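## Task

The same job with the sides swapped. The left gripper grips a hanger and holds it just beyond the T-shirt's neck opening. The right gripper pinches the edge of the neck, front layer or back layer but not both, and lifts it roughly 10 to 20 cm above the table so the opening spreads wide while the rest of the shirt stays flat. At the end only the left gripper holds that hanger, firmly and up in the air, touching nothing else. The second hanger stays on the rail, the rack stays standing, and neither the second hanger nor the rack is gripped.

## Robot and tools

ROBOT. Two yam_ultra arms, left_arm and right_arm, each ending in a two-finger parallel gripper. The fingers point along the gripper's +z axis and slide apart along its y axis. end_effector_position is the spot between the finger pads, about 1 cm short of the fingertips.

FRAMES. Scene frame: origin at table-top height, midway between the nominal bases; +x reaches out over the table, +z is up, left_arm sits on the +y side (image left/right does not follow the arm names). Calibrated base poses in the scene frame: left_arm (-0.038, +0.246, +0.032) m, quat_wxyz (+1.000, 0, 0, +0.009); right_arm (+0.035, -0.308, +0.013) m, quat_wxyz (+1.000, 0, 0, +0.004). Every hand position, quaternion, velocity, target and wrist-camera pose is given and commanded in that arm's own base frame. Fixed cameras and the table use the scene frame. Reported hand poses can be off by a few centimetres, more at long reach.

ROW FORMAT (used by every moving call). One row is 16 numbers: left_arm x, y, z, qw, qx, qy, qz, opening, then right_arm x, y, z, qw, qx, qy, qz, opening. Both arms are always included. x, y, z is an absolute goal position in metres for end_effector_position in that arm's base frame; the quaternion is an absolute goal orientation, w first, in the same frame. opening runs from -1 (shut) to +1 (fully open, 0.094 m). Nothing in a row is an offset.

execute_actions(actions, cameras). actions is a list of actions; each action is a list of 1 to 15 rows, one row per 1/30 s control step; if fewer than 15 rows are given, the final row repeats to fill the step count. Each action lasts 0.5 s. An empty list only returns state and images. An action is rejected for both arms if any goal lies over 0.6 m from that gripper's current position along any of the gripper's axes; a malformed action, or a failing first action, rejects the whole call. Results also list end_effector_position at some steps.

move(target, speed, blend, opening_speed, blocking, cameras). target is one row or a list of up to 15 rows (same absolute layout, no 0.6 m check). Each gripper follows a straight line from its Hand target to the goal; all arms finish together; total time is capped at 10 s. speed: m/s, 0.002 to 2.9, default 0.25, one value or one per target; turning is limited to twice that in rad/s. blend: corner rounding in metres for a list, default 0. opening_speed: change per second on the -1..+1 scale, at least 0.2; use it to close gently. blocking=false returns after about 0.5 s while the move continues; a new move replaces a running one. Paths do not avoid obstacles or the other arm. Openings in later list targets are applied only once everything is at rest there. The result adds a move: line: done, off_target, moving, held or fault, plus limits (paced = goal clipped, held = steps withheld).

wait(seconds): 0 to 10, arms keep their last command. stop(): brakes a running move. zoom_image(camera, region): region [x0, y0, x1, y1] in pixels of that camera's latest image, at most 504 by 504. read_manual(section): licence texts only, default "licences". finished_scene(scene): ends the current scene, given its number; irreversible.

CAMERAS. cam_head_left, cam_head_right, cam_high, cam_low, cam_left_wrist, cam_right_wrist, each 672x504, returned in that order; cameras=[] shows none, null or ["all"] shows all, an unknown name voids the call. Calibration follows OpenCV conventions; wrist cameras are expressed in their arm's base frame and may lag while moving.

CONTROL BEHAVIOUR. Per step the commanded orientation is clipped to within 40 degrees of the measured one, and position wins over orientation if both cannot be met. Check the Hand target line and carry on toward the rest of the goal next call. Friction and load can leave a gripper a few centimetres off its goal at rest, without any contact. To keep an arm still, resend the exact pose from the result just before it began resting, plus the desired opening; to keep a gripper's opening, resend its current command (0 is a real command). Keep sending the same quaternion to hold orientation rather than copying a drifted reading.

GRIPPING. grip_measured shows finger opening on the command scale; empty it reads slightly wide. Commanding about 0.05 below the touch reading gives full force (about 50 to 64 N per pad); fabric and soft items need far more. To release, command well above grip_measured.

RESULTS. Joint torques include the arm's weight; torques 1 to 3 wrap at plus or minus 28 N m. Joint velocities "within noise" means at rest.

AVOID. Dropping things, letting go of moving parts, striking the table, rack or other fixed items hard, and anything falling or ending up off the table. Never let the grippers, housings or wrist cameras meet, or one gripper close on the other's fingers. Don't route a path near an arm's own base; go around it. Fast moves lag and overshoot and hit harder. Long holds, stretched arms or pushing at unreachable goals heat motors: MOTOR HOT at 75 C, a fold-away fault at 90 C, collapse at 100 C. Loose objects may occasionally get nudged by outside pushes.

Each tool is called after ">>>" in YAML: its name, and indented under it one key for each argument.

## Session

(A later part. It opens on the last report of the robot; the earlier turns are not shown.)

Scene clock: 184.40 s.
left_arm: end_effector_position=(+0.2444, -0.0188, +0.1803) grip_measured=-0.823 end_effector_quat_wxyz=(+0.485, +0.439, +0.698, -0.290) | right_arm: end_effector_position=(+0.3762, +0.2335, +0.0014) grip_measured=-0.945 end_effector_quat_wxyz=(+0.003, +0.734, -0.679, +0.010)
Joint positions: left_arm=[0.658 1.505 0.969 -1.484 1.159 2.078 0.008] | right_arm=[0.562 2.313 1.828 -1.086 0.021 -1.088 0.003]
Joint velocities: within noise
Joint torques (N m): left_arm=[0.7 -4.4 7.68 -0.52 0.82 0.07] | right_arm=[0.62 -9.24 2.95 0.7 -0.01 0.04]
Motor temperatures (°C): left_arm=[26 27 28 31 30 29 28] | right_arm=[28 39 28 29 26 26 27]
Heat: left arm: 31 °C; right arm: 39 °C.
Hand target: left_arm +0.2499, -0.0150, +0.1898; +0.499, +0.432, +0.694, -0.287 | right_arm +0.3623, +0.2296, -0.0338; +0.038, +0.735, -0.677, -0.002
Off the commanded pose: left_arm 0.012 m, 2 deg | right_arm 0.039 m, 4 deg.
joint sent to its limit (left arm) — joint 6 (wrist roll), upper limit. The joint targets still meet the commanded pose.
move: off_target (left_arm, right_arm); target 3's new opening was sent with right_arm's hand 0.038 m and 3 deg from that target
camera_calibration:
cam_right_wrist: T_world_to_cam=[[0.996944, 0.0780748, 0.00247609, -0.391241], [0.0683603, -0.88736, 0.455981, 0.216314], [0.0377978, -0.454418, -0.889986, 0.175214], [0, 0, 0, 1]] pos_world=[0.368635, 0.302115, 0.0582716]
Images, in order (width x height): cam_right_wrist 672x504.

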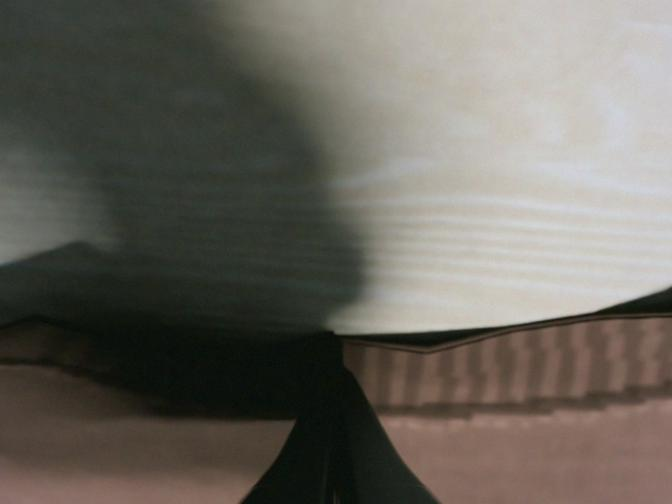

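>>> move:
  target:
    - [0.25,-0.015,0.19,0.5,0.433,0.692,-0.289,-1,0.364,0.231,-0.036,0.038,0.736,-0.677,-0.002,-0.75]
    - [0.25,-0.015,0.19,0.5,0.433,0.692,-0.289,-1,0.366,0.232,0.015,0.03,0.736,-0.677,-0.002,-0.75]
  speed: 0.03
  cameras: ["cam_right_wrist"]

>>> zoom_image:
  camera: "cam_right_wrist"
  region: [180, 260, 500, 500]

Scene clock: 187.40 s.
left_arm: end_effector_position=(+0.2444, -0.0188, +0.1803) grip_measured=-0.823 end_effector_quat_wxyz=(+0.485, +0.439, +0.698, -0.290) | right_arm: end_effector_position=(+0.3664, +0.2267, +0.0129) grip_measured=-0.752 end_effector_quat_wxyz=(+0.031, +0.734, -0.678, +0.004)
Joint positions: left_arm=[0.658 1.505 0.969 -1.484 1.159 2.078 0.008] | right_arm=[0.562 2.313 1.873 -1.189 0.023 -1.088 0.012]
Joint velocities: within noise
Joint torques (N m): left_arm=[0.59 -4.48 7.58 -0.5 0.82 0.07] | right_arm=[0.47 -13.97 7.25 0.15 -0.08 0.02]
Motor temperatures (°C): left_arm=[26 27 28 31 30 29 28] | right_arm=[28 39 28 29 26 26 27]
Heat: left arm: 31 °C; right arm: 39 °C.
Hand target: left_arm +0.2499, -0.0150, +0.1898; +0.499, +0.432, +0.694, -0.287 | right_arm +0.3659, +0.2320, +0.0150; +0.030, +0.736, -0.677, -0.002
Off the commanded pose: left_arm 0.012 m, 2 deg | right_arm 0.006 m, 1 deg.
joint sent to its limit (left arm) — joint 6 (wrist roll), upper limit. The joint targets still meet the commanded pose.
move: off_target (left_arm)
camera_calibration:
cam_right_wrist: T_world_to_cam=[[0.995875, 0.0774522, -0.047262, -0.37973], [0.0906478, -0.871915, 0.481194, 0.193708], [-0.00393889, -0.483493, -0.875339, 0.20445], [0, 0, 0, 1]] pos_world=[0.36141, 0.297158, 0.0678046]
Images, in order (width x height): cam_right_wrist 672x504.

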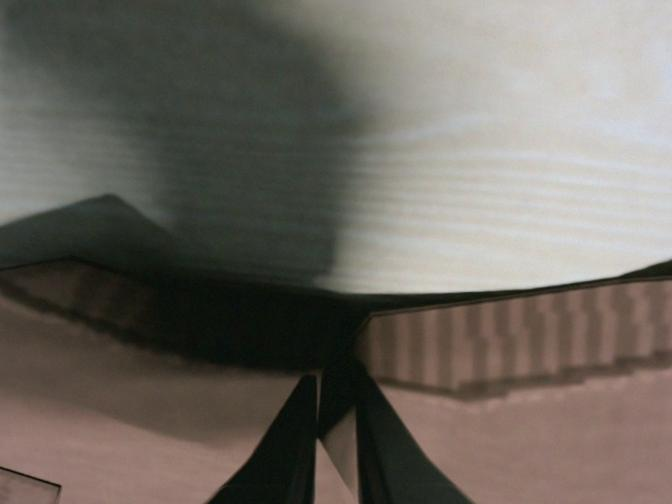

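Scaled by 1.575 from the camera's 672x504 image, which has a finer 960x720 frame.

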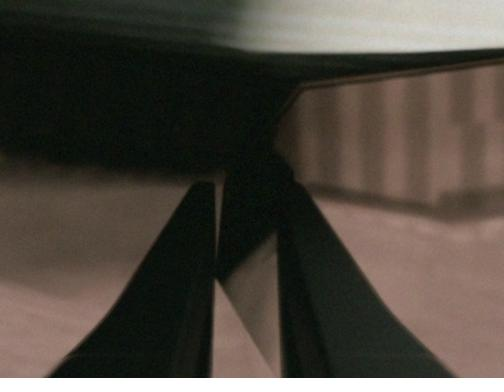

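>>> move:
  target: [0.25,-0.015,0.19,0.5,0.433,0.692,-0.289,-1,0.374,0.238,0.006,0.03,0.736,-0.677,-0.002,-0.55]
  speed: 0.03
  cameras: ["cam_right_wrist"]

>>> zoom_image:
  camera: "cam_right_wrist"
  region: [180, 260, 500, 500]

Scene clock: 188.50 s.
left_arm: end_effector_position=(+0.2444, -0.0188, +0.1803) grip_measured=-0.823 end_effector_quat_wxyz=(+0.485, +0.439, +0.698, -0.290) | right_arm: end_effector_position=(+0.3772, +0.2336, +0.0191) grip_measured=-0.552 end_effector_quat_wxyz=(+0.015, +0.734, -0.678, +0.008)
Joint positions: left_arm=[0.658 1.505 0.969 -1.484 1.159 2.078 0.008] | right_arm=[0.562 2.327 1.924 -1.192 0.023 -1.088 0.021]
Joint velocities: within noise
Joint torques (N m): left_arm=[0.66 -4.52 7.6 -0.5 0.82 0.08] | right_arm=[0.59 -11.07 7.41 0.23 -0.08 0.03]
Motor temperatures (°C): left_arm=[26 27 28 31 30 29 28] | right_arm=[28 39 28 29 26 26 27]
Heat: left arm: 31 °C; right arm: 39 °C.
Hand target: left_arm +0.2499, -0.0150, +0.1898; +0.499, +0.432, +0.694, -0.287 | right_arm +0.3737, +0.2377, +0.0063; +0.029, +0.736, -0.677, -0.002
Off the commanded pose: left_arm 0.012 m, 2 deg | right_arm 0.014 m, 2 deg.
joint sent to its limit (left arm) — joint 6 (wrist roll), upper limit. The joint targets still meet the commanded pose.
move: off_target (left_arm, right_arm)
camera_calibration:
cam_right_wrist: T_world_to_cam=[[0.996798, 0.0779976, -0.0176087, -0.391765], [0.0771544, -0.880377, 0.467958, 0.202996], [0.0209973, -0.467818, -0.883575, 0.200233], [0, 0, 0, 1]] pos_world=[0.370644, 0.302943, 0.0750288]
Images, in order (width x height): cam_right_wrist 672x504.

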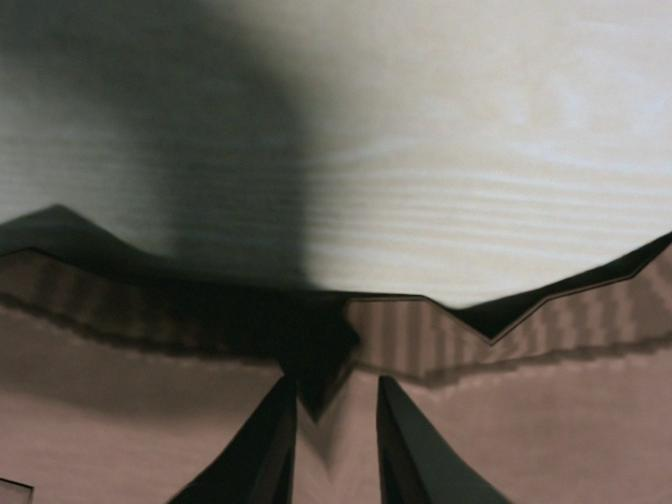

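Scaled by 1.575 from the camera's 672x504 image, which has a finer 960x720 frame.

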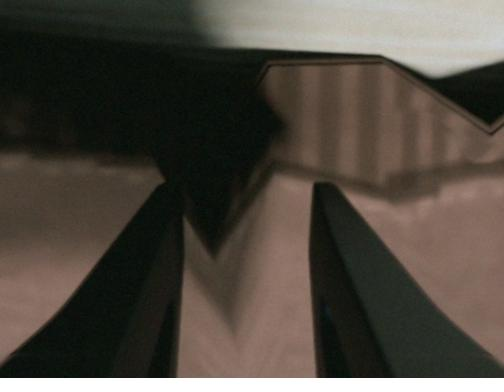

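>>> move:
  target:
    - [0.25,-0.015,0.19,0.5,0.433,0.692,-0.289,-1,0.387,0.24,0.025,0.03,0.736,-0.677,-0.002,-0.25]
    - [0.25,-0.015,0.19,0.5,0.433,0.692,-0.289,-1,0.385,0.242,-0.013,0.036,0.736,-0.677,-0.002,-0.25]
  speed: 0.03
  cameras: ["cam_right_wrist"]

>>> zoom_image:
  camera: "cam_right_wrist"
  region: [180, 260, 500, 500]

Scene clock: 191.27 s.
left_arm: end_effector_position=(+0.2444, -0.0188, +0.1803) grip_measured=-0.823 end_effector_quat_wxyz=(+0.485, +0.439, +0.698, -0.290) | right_arm: end_effector_position=(+0.3926, +0.2433, +0.0120) grip_measured=-0.252 end_effector_quat_wxyz=(+0.011, +0.735, -0.678, +0.009)
Joint positions: left_arm=[0.658 1.505 0.969 -1.484 1.159 2.078 0.008] | right_arm=[0.562 2.408 2.037 -1.216 0.023 -1.09 0.035]
Joint velocities: within noise
Joint torques (N m): left_arm=[0.65 -4.49 7.65 -0.52 0.85 0.05] | right_arm=[0.27 -11.62 4.45 0.45 -0.05 0.01]
Motor temperatures (°C): left_arm=[26 27 28 31 30 29 28] | right_arm=[28 39 28 29 26 26 27]
Heat: left arm: 31 °C; right arm: 39 °C.
Hand target: left_arm +0.2499, -0.0150, +0.1898; +0.499, +0.432, +0.694, -0.287 | right_arm +0.3843, +0.2415, -0.0121; +0.036, +0.735, -0.677, -0.002
Off the commanded pose: left_arm 0.012 m, 2 deg | right_arm 0.026 m, 3 deg.
joint sent to its limit (left arm) — joint 6 (wrist roll), upper limit. The joint targets still meet the commanded pose.
move: off_target (left_arm, right_arm)
camera_calibration:
cam_right_wrist: T_world_to_cam=[[0.996752, 0.0798761, -0.0102262, -0.408592], [0.0754738, -0.882349, 0.464504, 0.214916], [0.0280798, -0.463768, -0.885512, 0.194484], [0, 0, 0, 1]] pos_world=[0.385583, 0.312463, 0.0682105]
Images, in order (width x height): cam_right_wrist 672x504.

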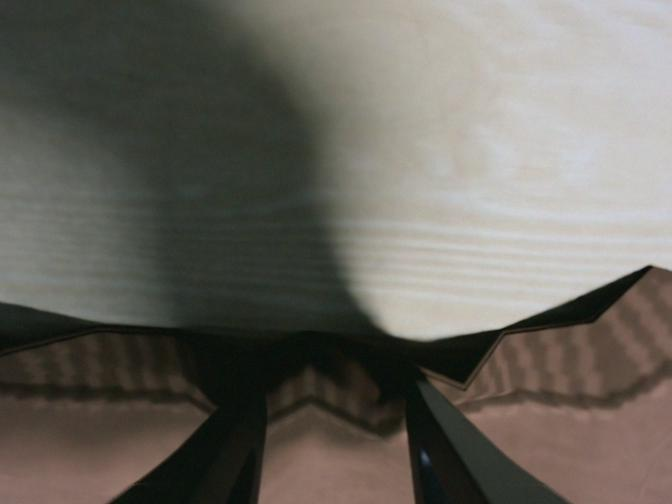

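Scaled by 1.575 from the camera's 672x504 image, which has a finer 960x720 frame.

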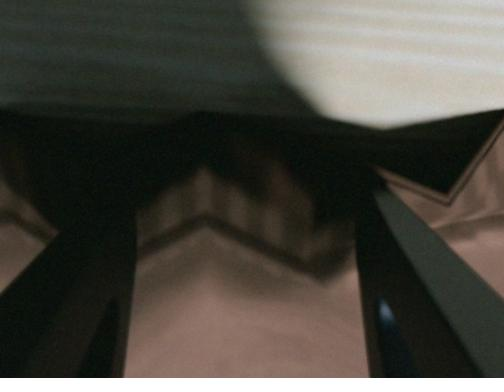

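>>> move:
  target:
    - [0.25,-0.015,0.19,0.5,0.433,0.692,-0.289,-1,0.380,0.242,-0.019,0.036,0.736,-0.677,-0.002,-0.25]
    - [0.25,-0.015,0.19,0.5,0.433,0.692,-0.289,-1,0.380,0.242,-0.019,0.036,0.736,-0.677,-0.002,-1]
  speed: 0.05
  opening_speed: 0.6
  cameras: ["cam_right_wrist","cam_low"]

Scene clock: 193.93 s.
left_arm: end_effector_position=(+0.2444, -0.0188, +0.1803) grip_measured=-0.823 end_effector_quat_wxyz=(+0.485, +0.439, +0.698, -0.290) | right_arm: end_effector_position=(+0.3913, +0.2422, +0.0030) grip_measured=-0.972 end_effector_quat_wxyz=(+0.012, +0.734, -0.679, +0.010)
Joint positions: left_arm=[0.658 1.505 0.969 -1.484 1.159 2.078 0.008] | right_arm=[0.562 2.408 2.001 -1.182 0.025 -1.088 0.001]
Joint velocities: within noise
Joint torques (N m): left_arm=[0.51 -4.48 7.64 -0.5 0.82 0.05] | right_arm=[0.69 -12.62 3.73 0.46 -0.06 0.05]
Motor temperatures (°C): left_arm=[26 27 28 31 30 29 28] | right_arm=[28 39 28 29 26 26 27]
Heat: left arm: 31 °C; right arm: 39 °C.
Hand target: left_arm +0.2499, -0.0150, +0.1898; +0.499, +0.432, +0.694, -0.287 | right_arm +0.3797, +0.2415, -0.0181; +0.036, +0.735, -0.677, -0.002
Off the commanded pose: left_arm 0.012 m, 2 deg | right_arm 0.025 m, 3 deg.
joint sent to its limit (left arm) — joint 6 (wrist roll), upper limit. The joint targets still meet the commanded pose.
move: off_target (left_arm, right_arm); target 2's new opening was sent with right_arm's hand 0.024 m and 2 deg from that target
camera_calibration:
cam_right_wrist: T_world_to_cam=[[0.99692, 0.0776552, -0.0109274, -0.406732], [0.0737863, -0.881669, 0.466063, 0.218734], [0.0265579, -0.465434, -0.884684, 0.186965], [0, 0, 0, 1]] pos_world=[0.384374, 0.311456, 0.0590164]
Images, in order (width x height): cam_low 672x504, cam_right_wrist 672x504.

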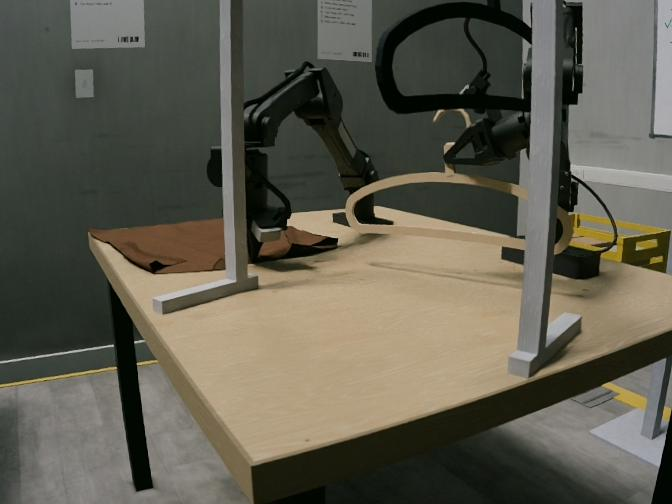

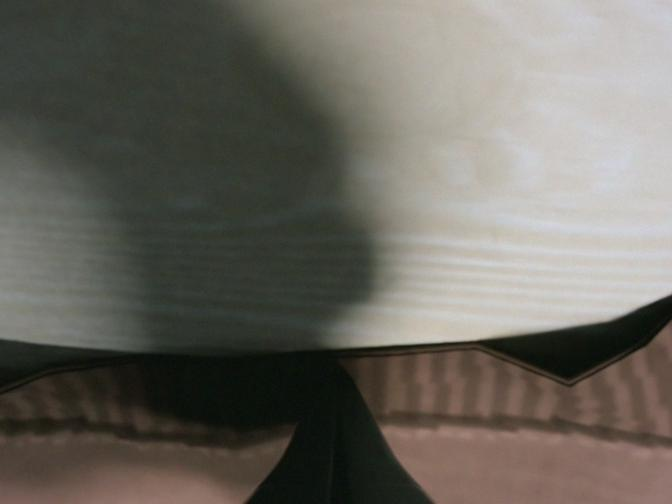

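>>> move:
  target: [0.25,-0.015,0.19,0.5,0.433,0.692,-0.289,-1,0.375,0.237,0.05,0.036,0.736,-0.677,-0.002,-1]
  speed: 0.08
  cameras: ["cam_right_wrist","cam_low"]

Scene clock: 195.63 s.
left_arm: end_effector_position=(+0.2444, -0.0188, +0.1803) grip_measured=-0.823 end_effector_quat_wxyz=(+0.485, +0.439, +0.698, -0.290) | right_arm: end_effector_position=(+0.3718, +0.2299, +0.0269) grip_measured=-0.974 end_effector_quat_wxyz=(+0.062, +0.733, -0.677, -0.004)
Joint positions: left_arm=[0.658 1.505 0.969 -1.484 1.159 2.078 0.008] | right_arm=[0.562 2.408 2.09 -1.373 0.025 -1.088 0.001]
Joint velocities: within noise
Joint torques (N m): left_arm=[0.64 -4.51 7.6 -0.51 0.81 0.07] | right_arm=[0.46 -19.32 7.16 0 -0.06 0.01]
Motor temperatures (°C): left_arm=[26 27 28 31 30 29 28] | right_arm=[28 39 28 29 26 26 27]
Heat: left arm: 31 °C; right arm: 39 °C.
Hand target: left_arm +0.2499, -0.0150, +0.1898; +0.499, +0.432, +0.694, -0.287 | right_arm +0.3746, +0.2367, +0.0497; +0.036, +0.736, -0.677, -0.002
Off the commanded pose: left_arm 0.012 m, 2 deg | right_arm 0.024 m, 3 deg.
joint sent to its limit (left arm) — joint 6 (wrist roll), upper limit. The joint targets still meet the commanded pose.
move: off_target (left_arm, right_arm)
camera_calibration:
cam_right_wrist: T_world_to_cam=[[0.991999, 0.0745815, -0.101862, -0.381154], [0.11618, -0.855033, 0.505391, 0.175284], [-0.0494027, -0.513182, -0.856857, 0.241434], [0, 0, 0, 1]] pos_world=[0.369668, 0.3022, 0.0794627]
Images, in order (width x height): cam_low 672x504, cam_right_wrist 672x504.

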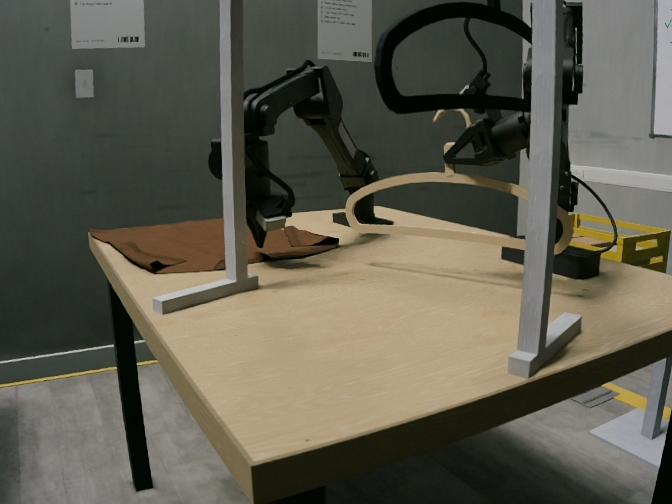

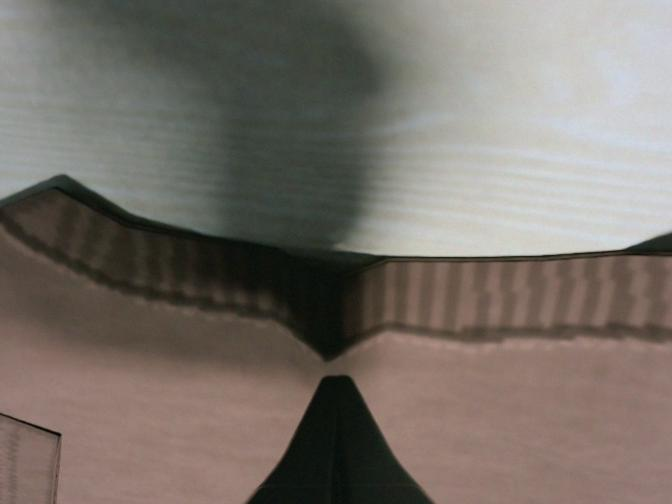

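>>> move:
  target:
    - [0.25,-0.015,0.19,0.5,0.433,0.692,-0.289,-1,0.380,0.242,0.01,0.036,0.736,-0.677,-0.002,-0.6]
    - [0.25,-0.015,0.19,0.5,0.433,0.692,-0.289,-1,0.380,0.242,-0.024,0.036,0.736,-0.677,-0.002,-0.6]
  speed: 0.05
  cameras: ["cam_right_wrist"]

>>> move:
  target: [0.25,-0.015,0.19,0.5,0.433,0.692,-0.289,-1,0.380,0.242,-0.024,0.036,0.736,-0.677,-0.002,-1]
  speed: 0.05
  opening_speed: 0.6
  cameras: ["cam_right_wrist"]

Scene clock: 197.67 s.
left_arm: end_effector_position=(+0.2444, -0.0188, +0.1803) grip_measured=-0.823 end_effector_quat_wxyz=(+0.485, +0.439, +0.698, -0.290) | right_arm: end_effector_position=(+0.3855, +0.2385, +0.0023) grip_measured=-0.602 end_effector_quat_wxyz=(+0.025, +0.734, -0.678, +0.006)
Joint positions: left_arm=[0.658 1.505 0.969 -1.484 1.159 2.078 0.008] | right_arm=[0.562 2.408 1.997 -1.205 0.025 -1.088 0.019]
Joint velocities: within noise
Joint torques (N m): left_arm=[0.58 -4.45 7.65 -0.51 0.85 0.07] | right_arm=[0.7 -12.22 2.97 0.82 -0.06 0.05]
Motor temperatures (°C): left_arm=[26 27 28 31 30 29 28] | right_arm=[28 39 28 29 26 26 27]
Heat: left arm: 31 °C; right arm: 39 °C.
Hand target: left_arm +0.2499, -0.0150, +0.1898; +0.499, +0.432, +0.694, -0.287 | right_arm +0.3791, +0.2412, -0.0230; +0.036, +0.735, -0.677, -0.002
Off the commanded pose: left_arm 0.012 m, 2 deg | right_arm 0.027 m, 2 deg.
joint sent to its limit (left arm) — joint 6 (wrist roll), upper limit. The joint targets still meet the commanded pose.
move: off_target (left_arm, right_arm)
camera_calibration:
cam_right_wrist: T_world_to_cam=[[0.996408, 0.0772956, -0.0345896, -0.400366], [0.0844257, -0.874984, 0.476735, 0.210539], [0.00658414, -0.477942, -0.878367, 0.195471], [0, 0, 0, 1]] pos_world=[0.379866, 0.308588, 0.0574755]
Images, in order (width x height): cam_right_wrist 672x504.

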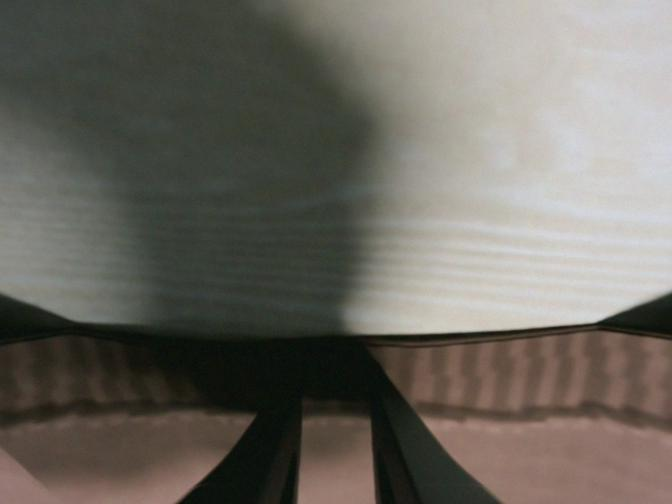

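Scene clock: 198.53 s.
left_arm: end_effector_position=(+0.2444, -0.0188, +0.1803) grip_measured=-0.823 end_effector_quat_wxyz=(+0.485, +0.439, +0.698, -0.290) | right_arm: end_effector_position=(+0.3906, +0.2397, +0.0018) grip_measured=-0.972 end_effector_quat_wxyz=(+0.016, +0.734, -0.679, +0.013)
Joint positions: left_arm=[0.658 1.505 0.969 -1.484 1.159 2.078 0.008] | right_arm=[0.562 2.408 1.996 -1.183 0.034 -1.088 0.001]
Joint velocities: within noise
Joint torques (N m): left_arm=[0.57 -4.44 7.69 -0.53 0.81 0.05] | right_arm=[0.69 -12.25 3.19 0.64 -0.15 0.05]
Motor temperatures (°C): left_arm=[26 27 28 31 30 29 28] | right_arm=[28 39 28 29 26 26 27]
Heat: left arm: 31 °C; right arm: 39 °C.
Hand target: left_arm +0.2499, -0.0150, +0.1898; +0.499, +0.432, +0.694, -0.287 | right_arm +0.3793, +0.2413, -0.0230; +0.036, +0.735, -0.677, -0.002
Off the commanded pose: left_arm 0.012 m, 2 deg | right_arm 0.028 m, 3 deg.
joint sent to its limit (left arm) — joint 6 (wrist roll), upper limit. The joint targets still meet the commanded pose.
move: off_target (left_arm, right_arm)
camera_calibration:
cam_right_wrist: T_world_to_cam=[[0.996898, 0.0777376, -0.0122696, -0.405958], [0.0741893, -0.876249, 0.476112, 0.21574], [0.0262606, -0.475546, -0.879299, 0.187365], [0, 0, 0, 1]] pos_world=[0.383773, 0.309701, 0.0570519]
Images, in order (width x height): cam_right_wrist 672x504.

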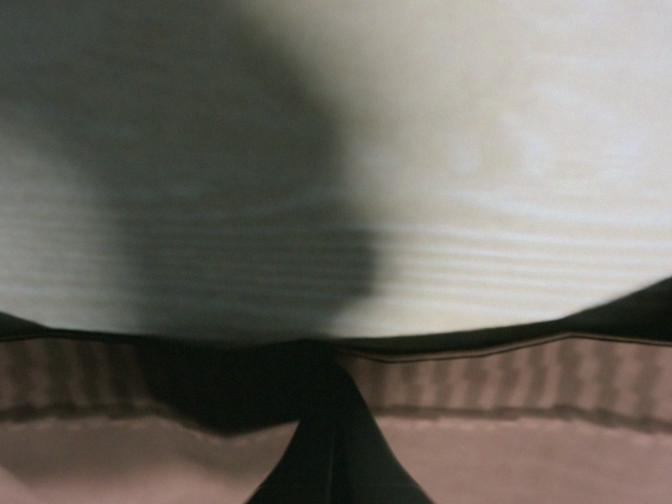

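>>> move:
  target: [0.25,-0.015,0.19,0.5,0.433,0.692,-0.289,-1,0.375,0.237,0.05,0.036,0.736,-0.677,-0.002,-1]
  speed: 0.08
  cameras: ["cam_right_wrist"]

Scene clock: 200.23 s.
left_arm: end_effector_position=(+0.2444, -0.0188, +0.1803) grip_measured=-0.823 end_effector_quat_wxyz=(+0.485, +0.439, +0.698, -0.290) | right_arm: end_effector_position=(+0.3724, +0.2289, +0.0271) grip_measured=-0.974 end_effector_quat_wxyz=(+0.062, +0.734, -0.677, -0.001)
Joint positions: left_arm=[0.658 1.505 0.969 -1.484 1.159 2.078 0.008] | right_arm=[0.562 2.408 2.089 -1.373 0.031 -1.088 0.001]
Joint velocities: within noise
Joint torques (N m): left_arm=[0.59 -4.46 7.57 -0.51 0.82 0.08] | right_arm=[0.46 -19.28 7.19 0.04 -0.12 0]
Motor temperatures (°C): left_arm=[26 27 28 31 30 29 28] | right_arm=[28 40 28 29 26 26 27]
Heat: left arm: 31 °C; right arm: 40 °C.
Hand target: left_arm +0.2499, -0.0150, +0.1898; +0.499, +0.432, +0.694, -0.287 | right_arm +0.3746, +0.2366, +0.0496; +0.036, +0.736, -0.676, -0.002
Off the commanded pose: left_arm 0.012 m, 2 deg | right_arm 0.024 m, 3 deg.
joint sent to its limit (left arm) — joint 6 (wrist roll), upper limit. The joint targets still meet the commanded pose.
move: off_target (left_arm, right_arm)
camera_calibration:
cam_right_wrist: T_world_to_cam=[[0.992277, 0.0748128, -0.0989432, -0.381848], [0.115151, -0.852123, 0.510516, 0.173867], [-0.0461186, -0.517967, -0.854157, 0.240847], [0, 0, 0, 1]] pos_world=[0.369985, 0.301474, 0.0791776]
Images, in order (width x height): cam_right_wrist 672x504.

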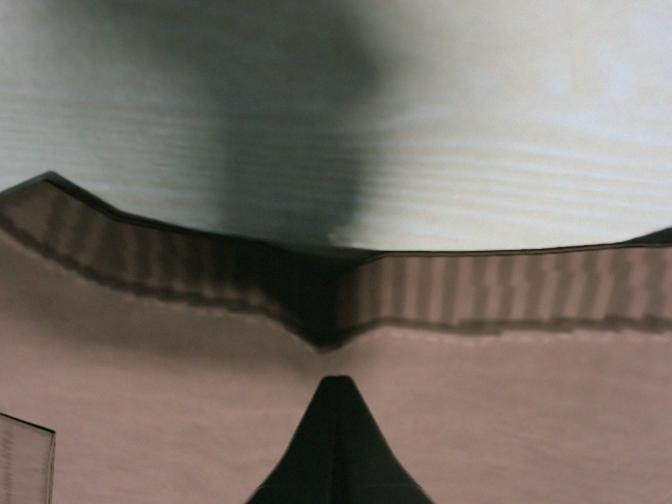

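>>> move:
  target:
    - [0.25,-0.015,0.19,0.5,0.433,0.692,-0.289,-1,0.363,0.245,0.01,0.036,0.736,-0.677,-0.002,-0.5]
    - [0.25,-0.015,0.19,0.5,0.433,0.692,-0.289,-1,0.363,0.245,-0.012,0.036,0.736,-0.677,-0.002,-0.5]
  speed: 0.05
  cameras: ["cam_right_wrist"]

Scene clock: 202.07 s.
left_arm: end_effector_position=(+0.2444, -0.0188, +0.1803) grip_measured=-0.823 end_effector_quat_wxyz=(+0.485, +0.439, +0.698, -0.290) | right_arm: end_effector_position=(+0.3644, +0.2366, +0.0023) grip_measured=-0.502 end_effector_quat_wxyz=(+0.046, +0.733, -0.678, +0.005)
Joint positions: left_arm=[0.658 1.505 0.969 -1.484 1.159 2.078 0.008] | right_arm=[0.586 2.37 1.927 -1.214 0.03 -1.061 0.023]
Joint velocities: within noise
Joint torques (N m): left_arm=[0.68 -4.46 7.57 -0.54 0.83 0.09] | right_arm=[0.85 -14.09 2.93 0.86 -0.13 0.02]
Motor temperatures (°C): left_arm=[26 27 28 31 30 29 28] | right_arm=[28 40 28 29 26 26 27]
Heat: left arm: 31 °C; right arm: 40 °C.
Hand target: left_arm +0.2499, -0.0150, +0.1898; +0.499, +0.432, +0.694, -0.287 | right_arm +0.3625, +0.2447, -0.0115; +0.037, +0.736, -0.676, -0.002
Off the commanded pose: left_arm 0.012 m, 2 deg | right_arm 0.017 m, 1 deg.
joint sent to its limit (left arm) — joint 6 (wrist roll), upper limit. The joint targets still meet the commanded pose.
move: off_target (left_arm, right_arm)
camera_calibration:
cam_right_wrist: T_world_to_cam=[[0.994991, 0.074012, -0.0671979, -0.37789], [0.0977474, -0.86116, 0.498847, 0.202477], [-0.0209474, -0.502917, -0.864081, 0.210617], [0, 0, 0, 1]] pos_world=[0.360618, 0.308256, 0.0555913]
Images, in order (width x height): cam_right_wrist 672x504.

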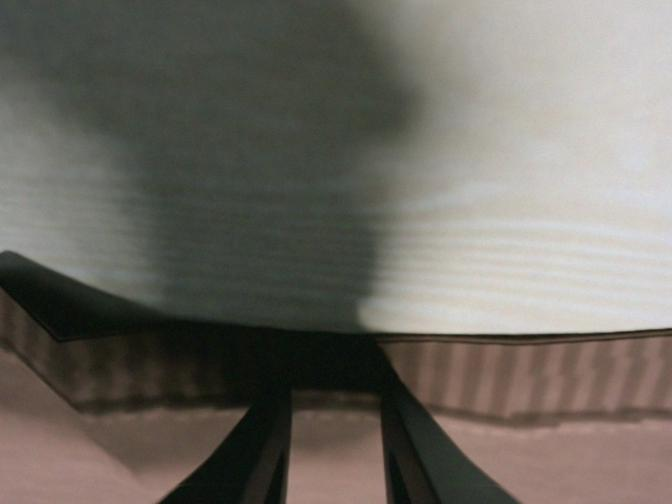

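>>> move:
  target: [0.25,-0.015,0.19,0.5,0.433,0.692,-0.289,-1,0.362,0.245,-0.013,0.036,0.736,-0.677,-0.002,-1]
  speed: 0.05
  opening_speed: 0.6
  cameras: ["cam_right_wrist"]

>>> move:
  target: [0.25,-0.015,0.19,0.5,0.433,0.692,-0.289,-1,0.358,0.237,0.05,0.036,0.736,-0.677,-0.002,-1]
  speed: 0.08
  cameras: ["cam_right_wrist"]

Scene clock: 203.27 s.
left_arm: end_effector_position=(+0.2444, -0.0188, +0.1803) grip_measured=-0.823 end_effector_quat_wxyz=(+0.485, +0.439, +0.698, -0.290) | right_arm: end_effector_position=(+0.3725, +0.2383, +0.0019) grip_measured=-0.972 end_effector_quat_wxyz=(+0.031, +0.733, -0.679, +0.017)
Joint positions: left_arm=[0.658 1.505 0.969 -1.484 1.159 2.078 0.008] | right_arm=[0.586 2.367 1.922 -1.179 0.047 -1.06 0.001]
Joint velocities: within noise
Joint torques (N m): left_arm=[0.66 -4.38 7.6 -0.5 0.8 0.06] | right_arm=[0.92 -14.09 2.8 0.63 -0.29 0.05]
Motor temperatures (°C): left_arm=[26 27 28 31 30 29 28] | right_arm=[28 40 28 29 26 26 27]
Heat: left arm: 31 °C; right arm: 40 °C.
Hand target: left_arm +0.2499, -0.0150, +0.1898; +0.499, +0.432, +0.694, -0.287 | right_arm +0.3617, +0.2446, -0.0124; +0.037, +0.735, -0.677, -0.002
Off the commanded pose: left_arm 0.012 m, 2 deg | right_arm 0.019 m, 2 deg.
joint sent to its limit (left arm) — joint 6 (wrist roll), upper limit. The joint targets still meet the commanded pose.
move: off_target (left_arm, right_arm)
camera_calibration:
cam_right_wrist: T_world_to_cam=[[0.996758, 0.0746253, -0.0300702, -0.386947], [0.0796689, -0.863333, 0.498306, 0.21056], [0.0112257, -0.499087, -0.866479, 0.198396], [0, 0, 0, 1]] pos_world=[0.36669, 0.309676, 0.0553476]
Images, in order (width x height): cam_right_wrist 672x504.

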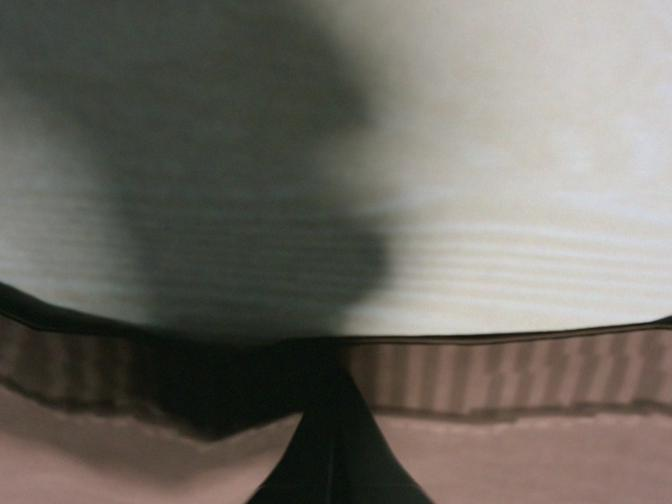

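Scene clock: 204.77 s.
left_arm: end_effector_position=(+0.2444, -0.0188, +0.1803) grip_measured=-0.823 end_effector_quat_wxyz=(+0.485, +0.439, +0.698, -0.290) | right_arm: end_effector_position=(+0.3550, +0.2304, +0.0284) grip_measured=-0.974 end_effector_quat_wxyz=(+0.061, +0.733, -0.678, +0.001)
Joint positions: left_arm=[0.658 1.505 0.969 -1.484 1.159 2.078 0.008] | right_arm=[0.586 2.336 1.969 -1.322 0.03 -1.061 0.001]
Joint velocities: within noise
Joint torques (N m): left_arm=[0.72 -4.4 7.54 -0.52 0.82 0.07] | right_arm=[0.2 -18.62 6.98 0.05 -0.12 -0.06]
Motor temperatures (°C): left_arm=[26 27 28 31 30 29 28] | right_arm=[28 40 28 29 26 26 27]
Heat: left arm: 31 °C; right arm: 40 °C.
Hand target: left_arm +0.2499, -0.0150, +0.1898; +0.499, +0.432, +0.694, -0.287 | right_arm +0.3576, +0.2367, +0.0496; +0.036, +0.736, -0.676, -0.002
Off the commanded pose: left_arm 0.012 m, 2 deg | right_arm 0.023 m, 3 deg.
joint sent to its limit (left arm) — joint 6 (wrist roll), upper limit. The joint targets still meet the commanded pose.
move: off_target (left_arm, right_arm)
camera_calibration:
cam_right_wrist: T_world_to_cam=[[0.992842, 0.0721417, -0.0951833, -0.364258], [0.110923, -0.852421, 0.510955, 0.177983], [-0.0442751, -0.517855, -0.854322, 0.241345], [0, 0, 0, 1]] pos_world=[0.352594, 0.302977, 0.0805738]
Images, in order (width x height): cam_right_wrist 672x504.

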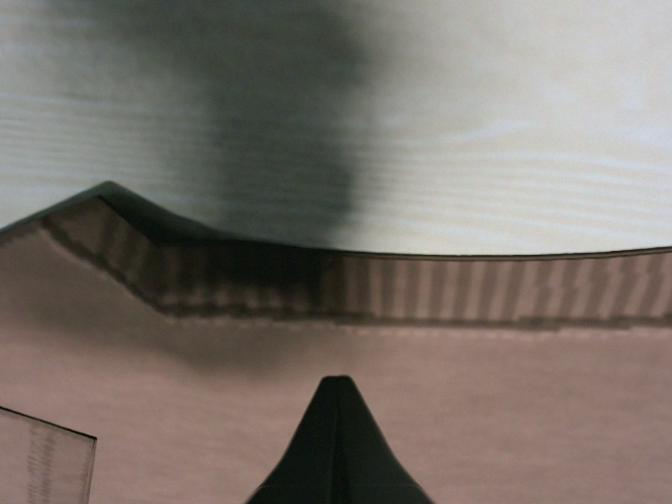

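>>> move:
  target:
    - [0.25,-0.015,0.19,0.5,0.433,0.692,-0.289,-1,0.363,0.243,0.01,0.018,0.736,-0.677,-0.002,-0.1]
    - [0.25,-0.015,0.19,0.5,0.433,0.692,-0.289,-1,0.363,0.243,-0.022,0.018,0.736,-0.677,-0.002,-0.1]
  speed: 0.05
  cameras: ["cam_right_wrist"]

>>> move:
  target: [0.25,-0.015,0.19,0.5,0.433,0.692,-0.289,-1,0.362,0.243,-0.022,0.018,0.736,-0.677,-0.002,-1]
  speed: 0.05
  opening_speed: 0.8
  cameras: ["cam_right_wrist"]

Scene clock: 207.00 s.
left_arm: end_effector_position=(+0.2444, -0.0188, +0.1803) grip_measured=-0.823 end_effector_quat_wxyz=(+0.485, +0.439, +0.698, -0.290) | right_arm: end_effector_position=(+0.3640, +0.2382, +0.0014) grip_measured=-0.102 end_effector_quat_wxyz=(+0.020, +0.733, -0.679, +0.006)
Joint positions: left_arm=[0.658 1.505 0.969 -1.484 1.159 2.078 0.008] | right_arm=[0.586 2.318 1.836 -1.125 0.022 -1.061 0.042]
Joint velocities: within noise
Joint torques (N m): left_arm=[0.59 -4.4 7.64 -0.48 0.81 0.09] | right_arm=[0.31 -12.12 2.55 1.09 -0.14 -0.04]
Motor temperatures (°C): left_arm=[26 27 28 31 30 29 28] | right_arm=[28 41 28 29 26 26 27]
Heat: left arm: 31 °C; right arm: 41 °C.
Hand target: left_arm +0.2499, -0.0150, +0.1898; +0.499, +0.432, +0.694, -0.287 | right_arm +0.3620, +0.2423, -0.0210; +0.019, +0.736, -0.677, -0.002
Off the commanded pose: left_arm 0.012 m, 2 deg | right_arm 0.024 m, 1 deg.
joint sent to its limit (left arm) — joint 6 (wrist roll), upper limit. The joint targets still meet the commanded pose.
move: off_target (left_arm, right_arm)
camera_calibration:
cam_right_wrist: T_world_to_cam=[[0.996817, 0.0747367, -0.0277379, -0.378581], [0.0789671, -0.87808, 0.471953, 0.215206], [0.0109161, -0.472641, -0.881187, 0.19181], [0, 0, 0, 1]] pos_world=[0.358288, 0.307919, 0.0569521]
Images, in order (width x height): cam_right_wrist 672x504.

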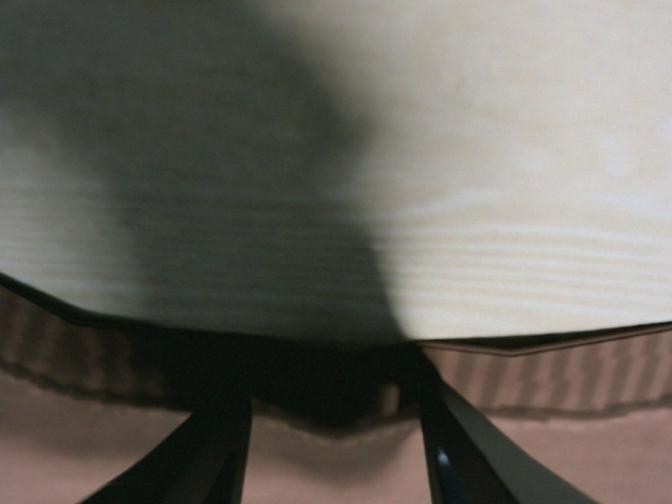

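Scene clock: 208.33 s.
left_arm: end_effector_position=(+0.2444, -0.0188, +0.1803) grip_measured=-0.823 end_effector_quat_wxyz=(+0.485, +0.439, +0.698, -0.290) | right_arm: end_effector_position=(+0.3724, +0.2422, +0.0013) grip_measured=-0.945 end_effector_quat_wxyz=(+0.003, +0.733, -0.680, +0.014)
Joint positions: left_arm=[0.658 1.505 0.969 -1.484 1.159 2.078 0.008] | right_arm=[0.586 2.317 1.834 -1.087 0.029 -1.061 0.003]
Joint velocities: within noise
Joint torques (N m): left_arm=[0.66 -4.41 7.56 -0.53 0.83 0.07] | right_arm=[0.39 -12.33 2.48 0.77 -0.2 -0.03]
Motor temperatures (°C): left_arm=[26 27 28 31 30 29 28] | right_arm=[28 41 28 29 26 26 27]
Heat: left arm: 31 °C; right arm: 41 °C.
Hand target: left_arm +0.2499, -0.0150, +0.1898; +0.499, +0.432, +0.694, -0.287 | right_arm +0.3613, +0.2424, -0.0211; +0.019, +0.736, -0.677, -0.002
Off the commanded pose: left_arm 0.012 m, 2 deg | right_arm 0.025 m, 3 deg.
joint sent to its limit (left arm) — joint 6 (wrist roll), upper limit. The joint targets still meet the commanded pose.
move: off_target (left_arm, right_arm)
camera_calibration:
cam_right_wrist: T_world_to_cam=[[0.997149, 0.0749749, 0.00853873, -0.387434], [0.0626039, -0.885132, 0.46111, 0.225929], [0.0421296, -0.459261, -0.887302, 0.178692], [0, 0, 0, 1]] pos_world=[0.364657, 0.311091, 0.0576839]
Images, in order (width x height): cam_right_wrist 672x504.

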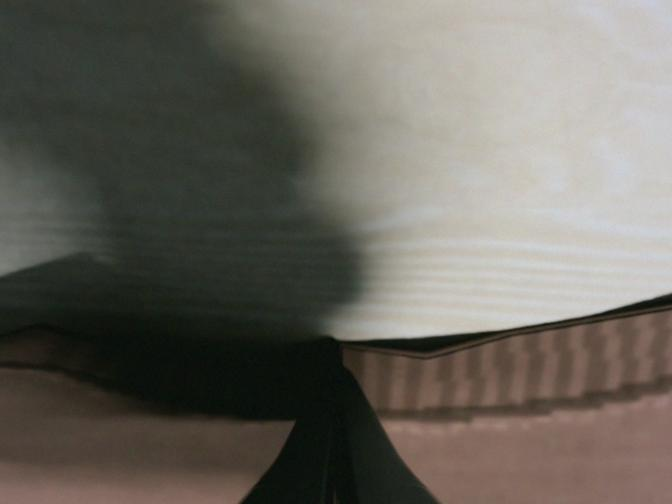

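Caught, and back looks separate. Lift.

>>> move:
  target: [0.25,-0.015,0.19,0.5,0.433,0.692,-0.289,-1,0.360,0.235,0.07,0.018,0.736,-0.677,-0.002,-1]
  speed: 0.06
  cameras: ["cam_right_wrist","cam_low"]

>>> zoom_image:
  camera: "cam_low"
  region: [210, 180, 330, 280]

Scene clock: 210.67 s.
left_arm: end_effector_position=(+0.2444, -0.0188, +0.1803) grip_measured=-0.823 end_effector_quat_wxyz=(+0.485, +0.439, +0.698, -0.290) | right_arm: end_effector_position=(+0.3553, +0.2323, +0.0464) grip_measured=-0.946 end_effector_quat_wxyz=(+0.045, +0.736, -0.675, +0.000)
Joint positions: left_arm=[0.658 1.505 0.969 -1.484 1.159 2.078 0.008] | right_arm=[0.586 2.296 1.975 -1.337 0.022 -1.07 0.003]
Joint velocities: within noise
Joint torques (N m): left_arm=[0.62 -4.52 7.65 -0.51 0.84 0.05] | right_arm=[-0.54 -18.71 7.23 0.12 -0.12 -0.06]
Motor temperatures (°C): left_arm=[26 26 28 31 30 29 28] | right_arm=[28 41 28 29 26 26 28]
Heat: left arm: 31 °C; right arm: 41 °C.
Hand target: left_arm +0.2499, -0.0150, +0.1898; +0.499, +0.432, +0.694, -0.287 | right_arm +0.3596, +0.2348, +0.0696; +0.018, +0.736, -0.677, -0.002
Off the commanded pose: left_arm 0.012 m, 2 deg | right_arm 0.024 m, 3 deg.
joint sent to its limit (left arm) — joint 6 (wrist roll), upper limit. The joint targets still meet the commanded pose.
move: off_target (left_arm, right_arm)
camera_calibration:
cam_right_wrist: T_world_to_cam=[[0.993919, 0.0832877, -0.0720356, -0.367046], [0.108055, -0.8637, 0.492287, 0.174861], [-0.0212157, -0.497077, -0.867447, 0.245198], [0, 0, 0, 1]] pos_world=[0.351121, 0.30348, 0.100174]
Images, in order (width x height): cam_low 672x504, cam_right_wrist 672x504.

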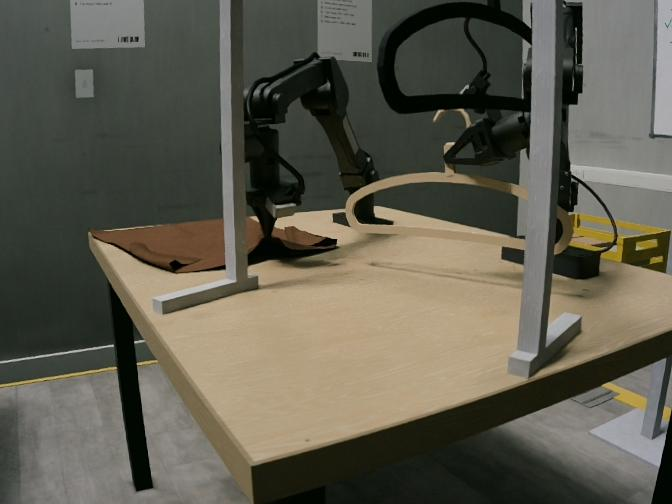

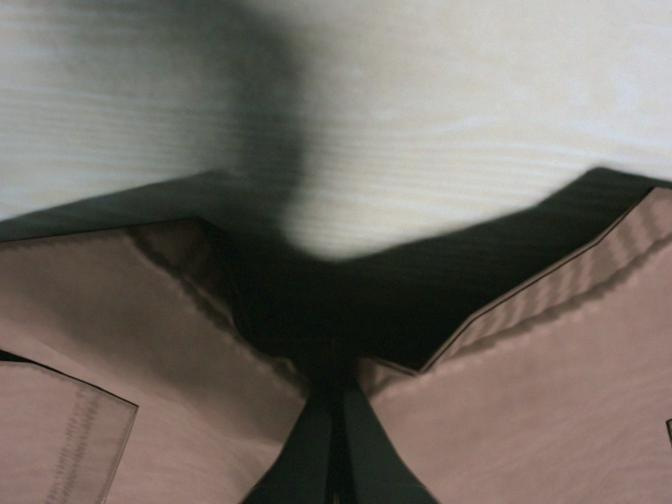

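Scaled by 4.200 from the camera's 672x504 image, which has a finer 960x720 frame.

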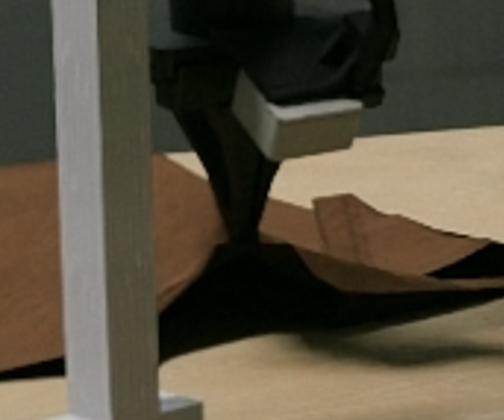

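>>> zoom_image:
  camera: "cam_right_wrist"
  region: [180, 150, 520, 405]

>>> move:
  target: [0.25,-0.015,0.19,0.5,0.433,0.692,-0.289,-1,0.362,0.222,0.142,0,0.737,-0.676,0,-1]
  speed: 0.06

>>> zoom_image:
  camera: "cam_low"
  region: [210, 150, 360, 290]

>>> zoom_image:
  camera: "cam_right_wrist"
  region: [100, 100, 600, 430]

Scaled by 1.482 from the camera's 672x504 image, which has a finer 960x720 frame.

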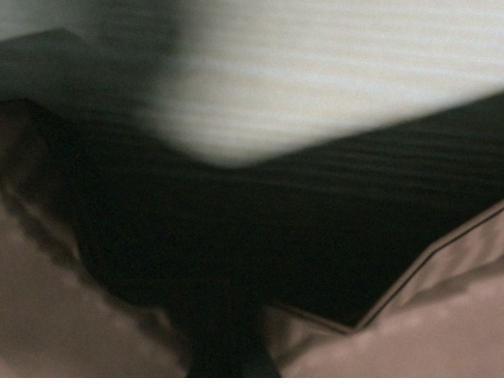

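Scene clock: 212.67 s.
left_arm: end_effector_position=(+0.2444, -0.0188, +0.1803) grip_measured=-0.823 end_effector_quat_wxyz=(+0.485, +0.439, +0.698, -0.290) | right_arm: end_effector_position=(+0.3615, +0.2213, +0.1179) grip_measured=-0.946 end_effector_quat_wxyz=(+0.027, +0.737, -0.675, +0.002)
Joint positions: left_arm=[0.658 1.505 0.969 -1.484 1.159 2.078 0.008] | right_arm=[0.554 2.266 2.212 -1.568 0.018 -1.104 0.003]
Joint velocities: within noise
Joint torques (N m): left_arm=[0.66 -4.48 7.56 -0.53 0.82 0.07] | right_arm=[-0.46 -18.52 7.15 0.16 -0.14 -0.07]
Motor temperatures (°C): left_arm=[26 26 28 31 30 29 28] | right_arm=[28 41 28 29 26 26 28]
Heat: left arm: 31 °C; right arm: 41 °C.
Hand target: left_arm +0.2499, -0.0150, +0.1898; +0.499, +0.432, +0.694, -0.287 | right_arm +0.3616, +0.2217, +0.1415; -0.001, +0.737, -0.676, +0.000
Off the commanded pose: left_arm 0.012 m, 2 deg | right_arm 0.024 m, 3 deg.
joint sent to its limit (left arm) — joint 6 (wrist roll), upper limit. The joint targets still meet the commanded pose.
joint sent to its limit (right arm) — joint 4 (wrist pitch), lower limit. The joint targets still meet the commanded pose.
move: off_target (left_arm, right_arm)
camera_calibration:
cam_left_wrist: T_world_to_cam=[[-0.892564, -0.449567, -0.0349195, 0.216599], [-0.300467, 0.650708, -0.697352, 0.248647], [0.336229, -0.611939, -0.715878, 0.122177], [0, 0, 0, 1]] pos_world=[0.226959, 0.0103441, 0.268422]
cam_right_wrist: T_world_to_cam=[[0.995285, 0.0861822, -0.0445042, -0.371539], [0.0969773, -0.875458, 0.473464, 0.138245], [0.00184255, -0.475548, -0.879688, 0.290289], [0, 0, 0, 1]] pos_world=[0.355846, 0.291094, 0.173375]

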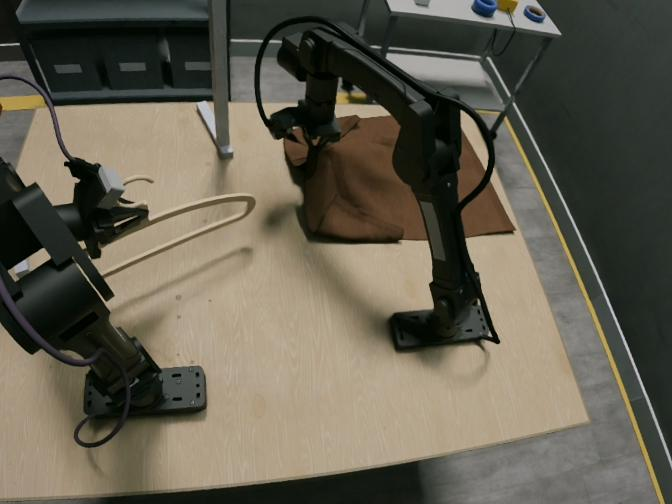

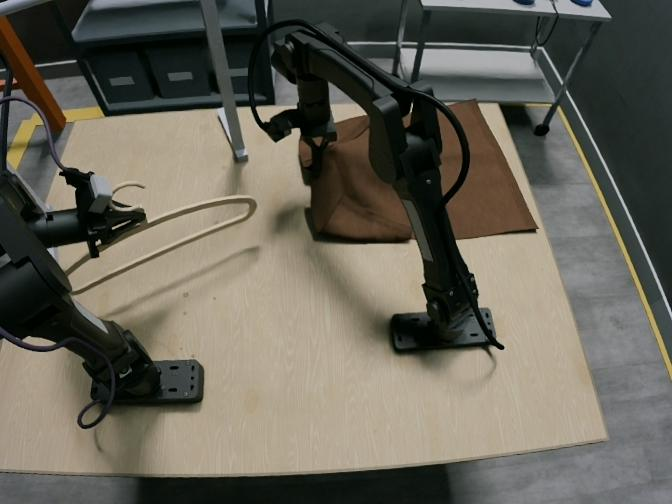

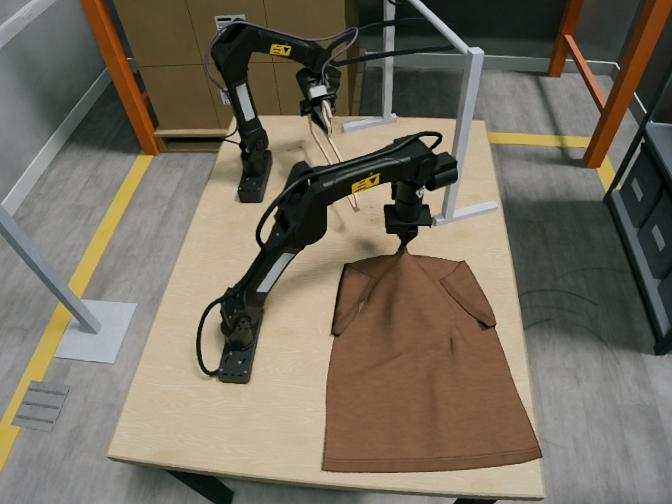

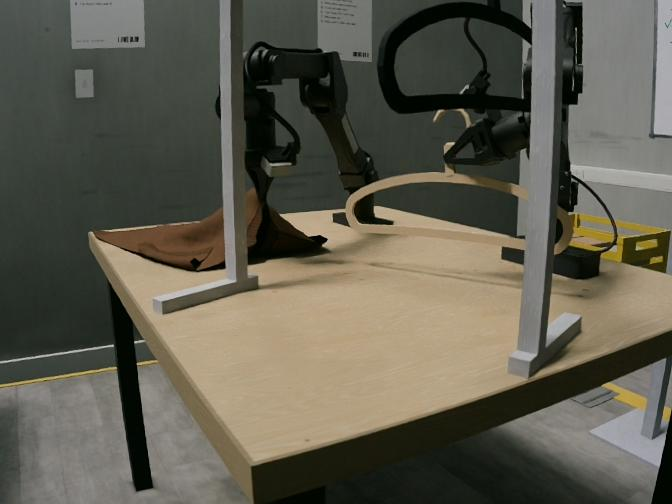

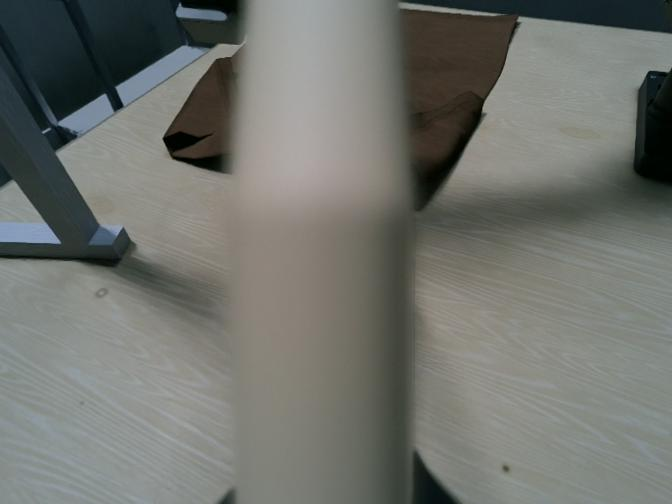

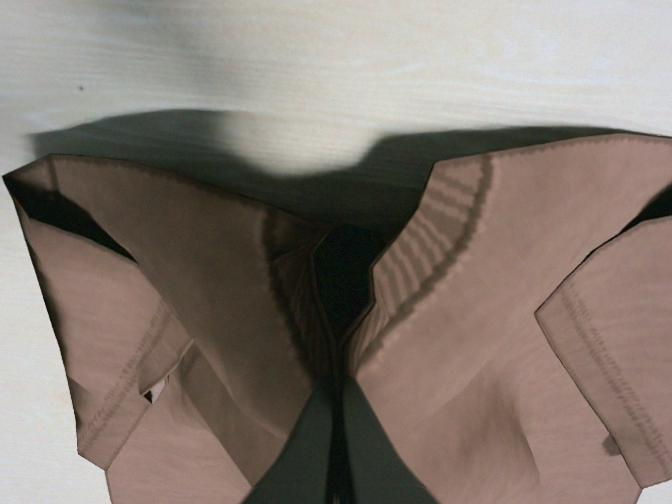

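Scaled by 3.360 from the camera's 672x504 image, which has a finer 960x720 frame.

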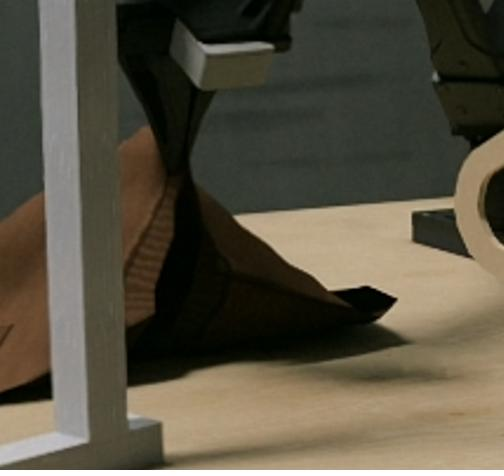

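Scaled by 1.008 from the camera's 672x504 image, which has a finer 960x720 frame.

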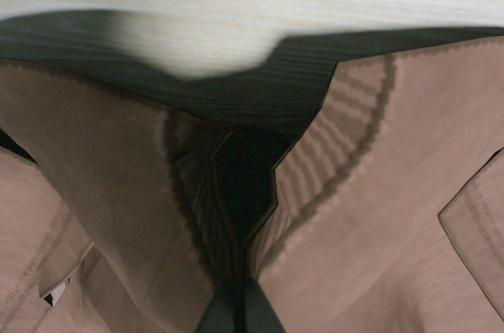

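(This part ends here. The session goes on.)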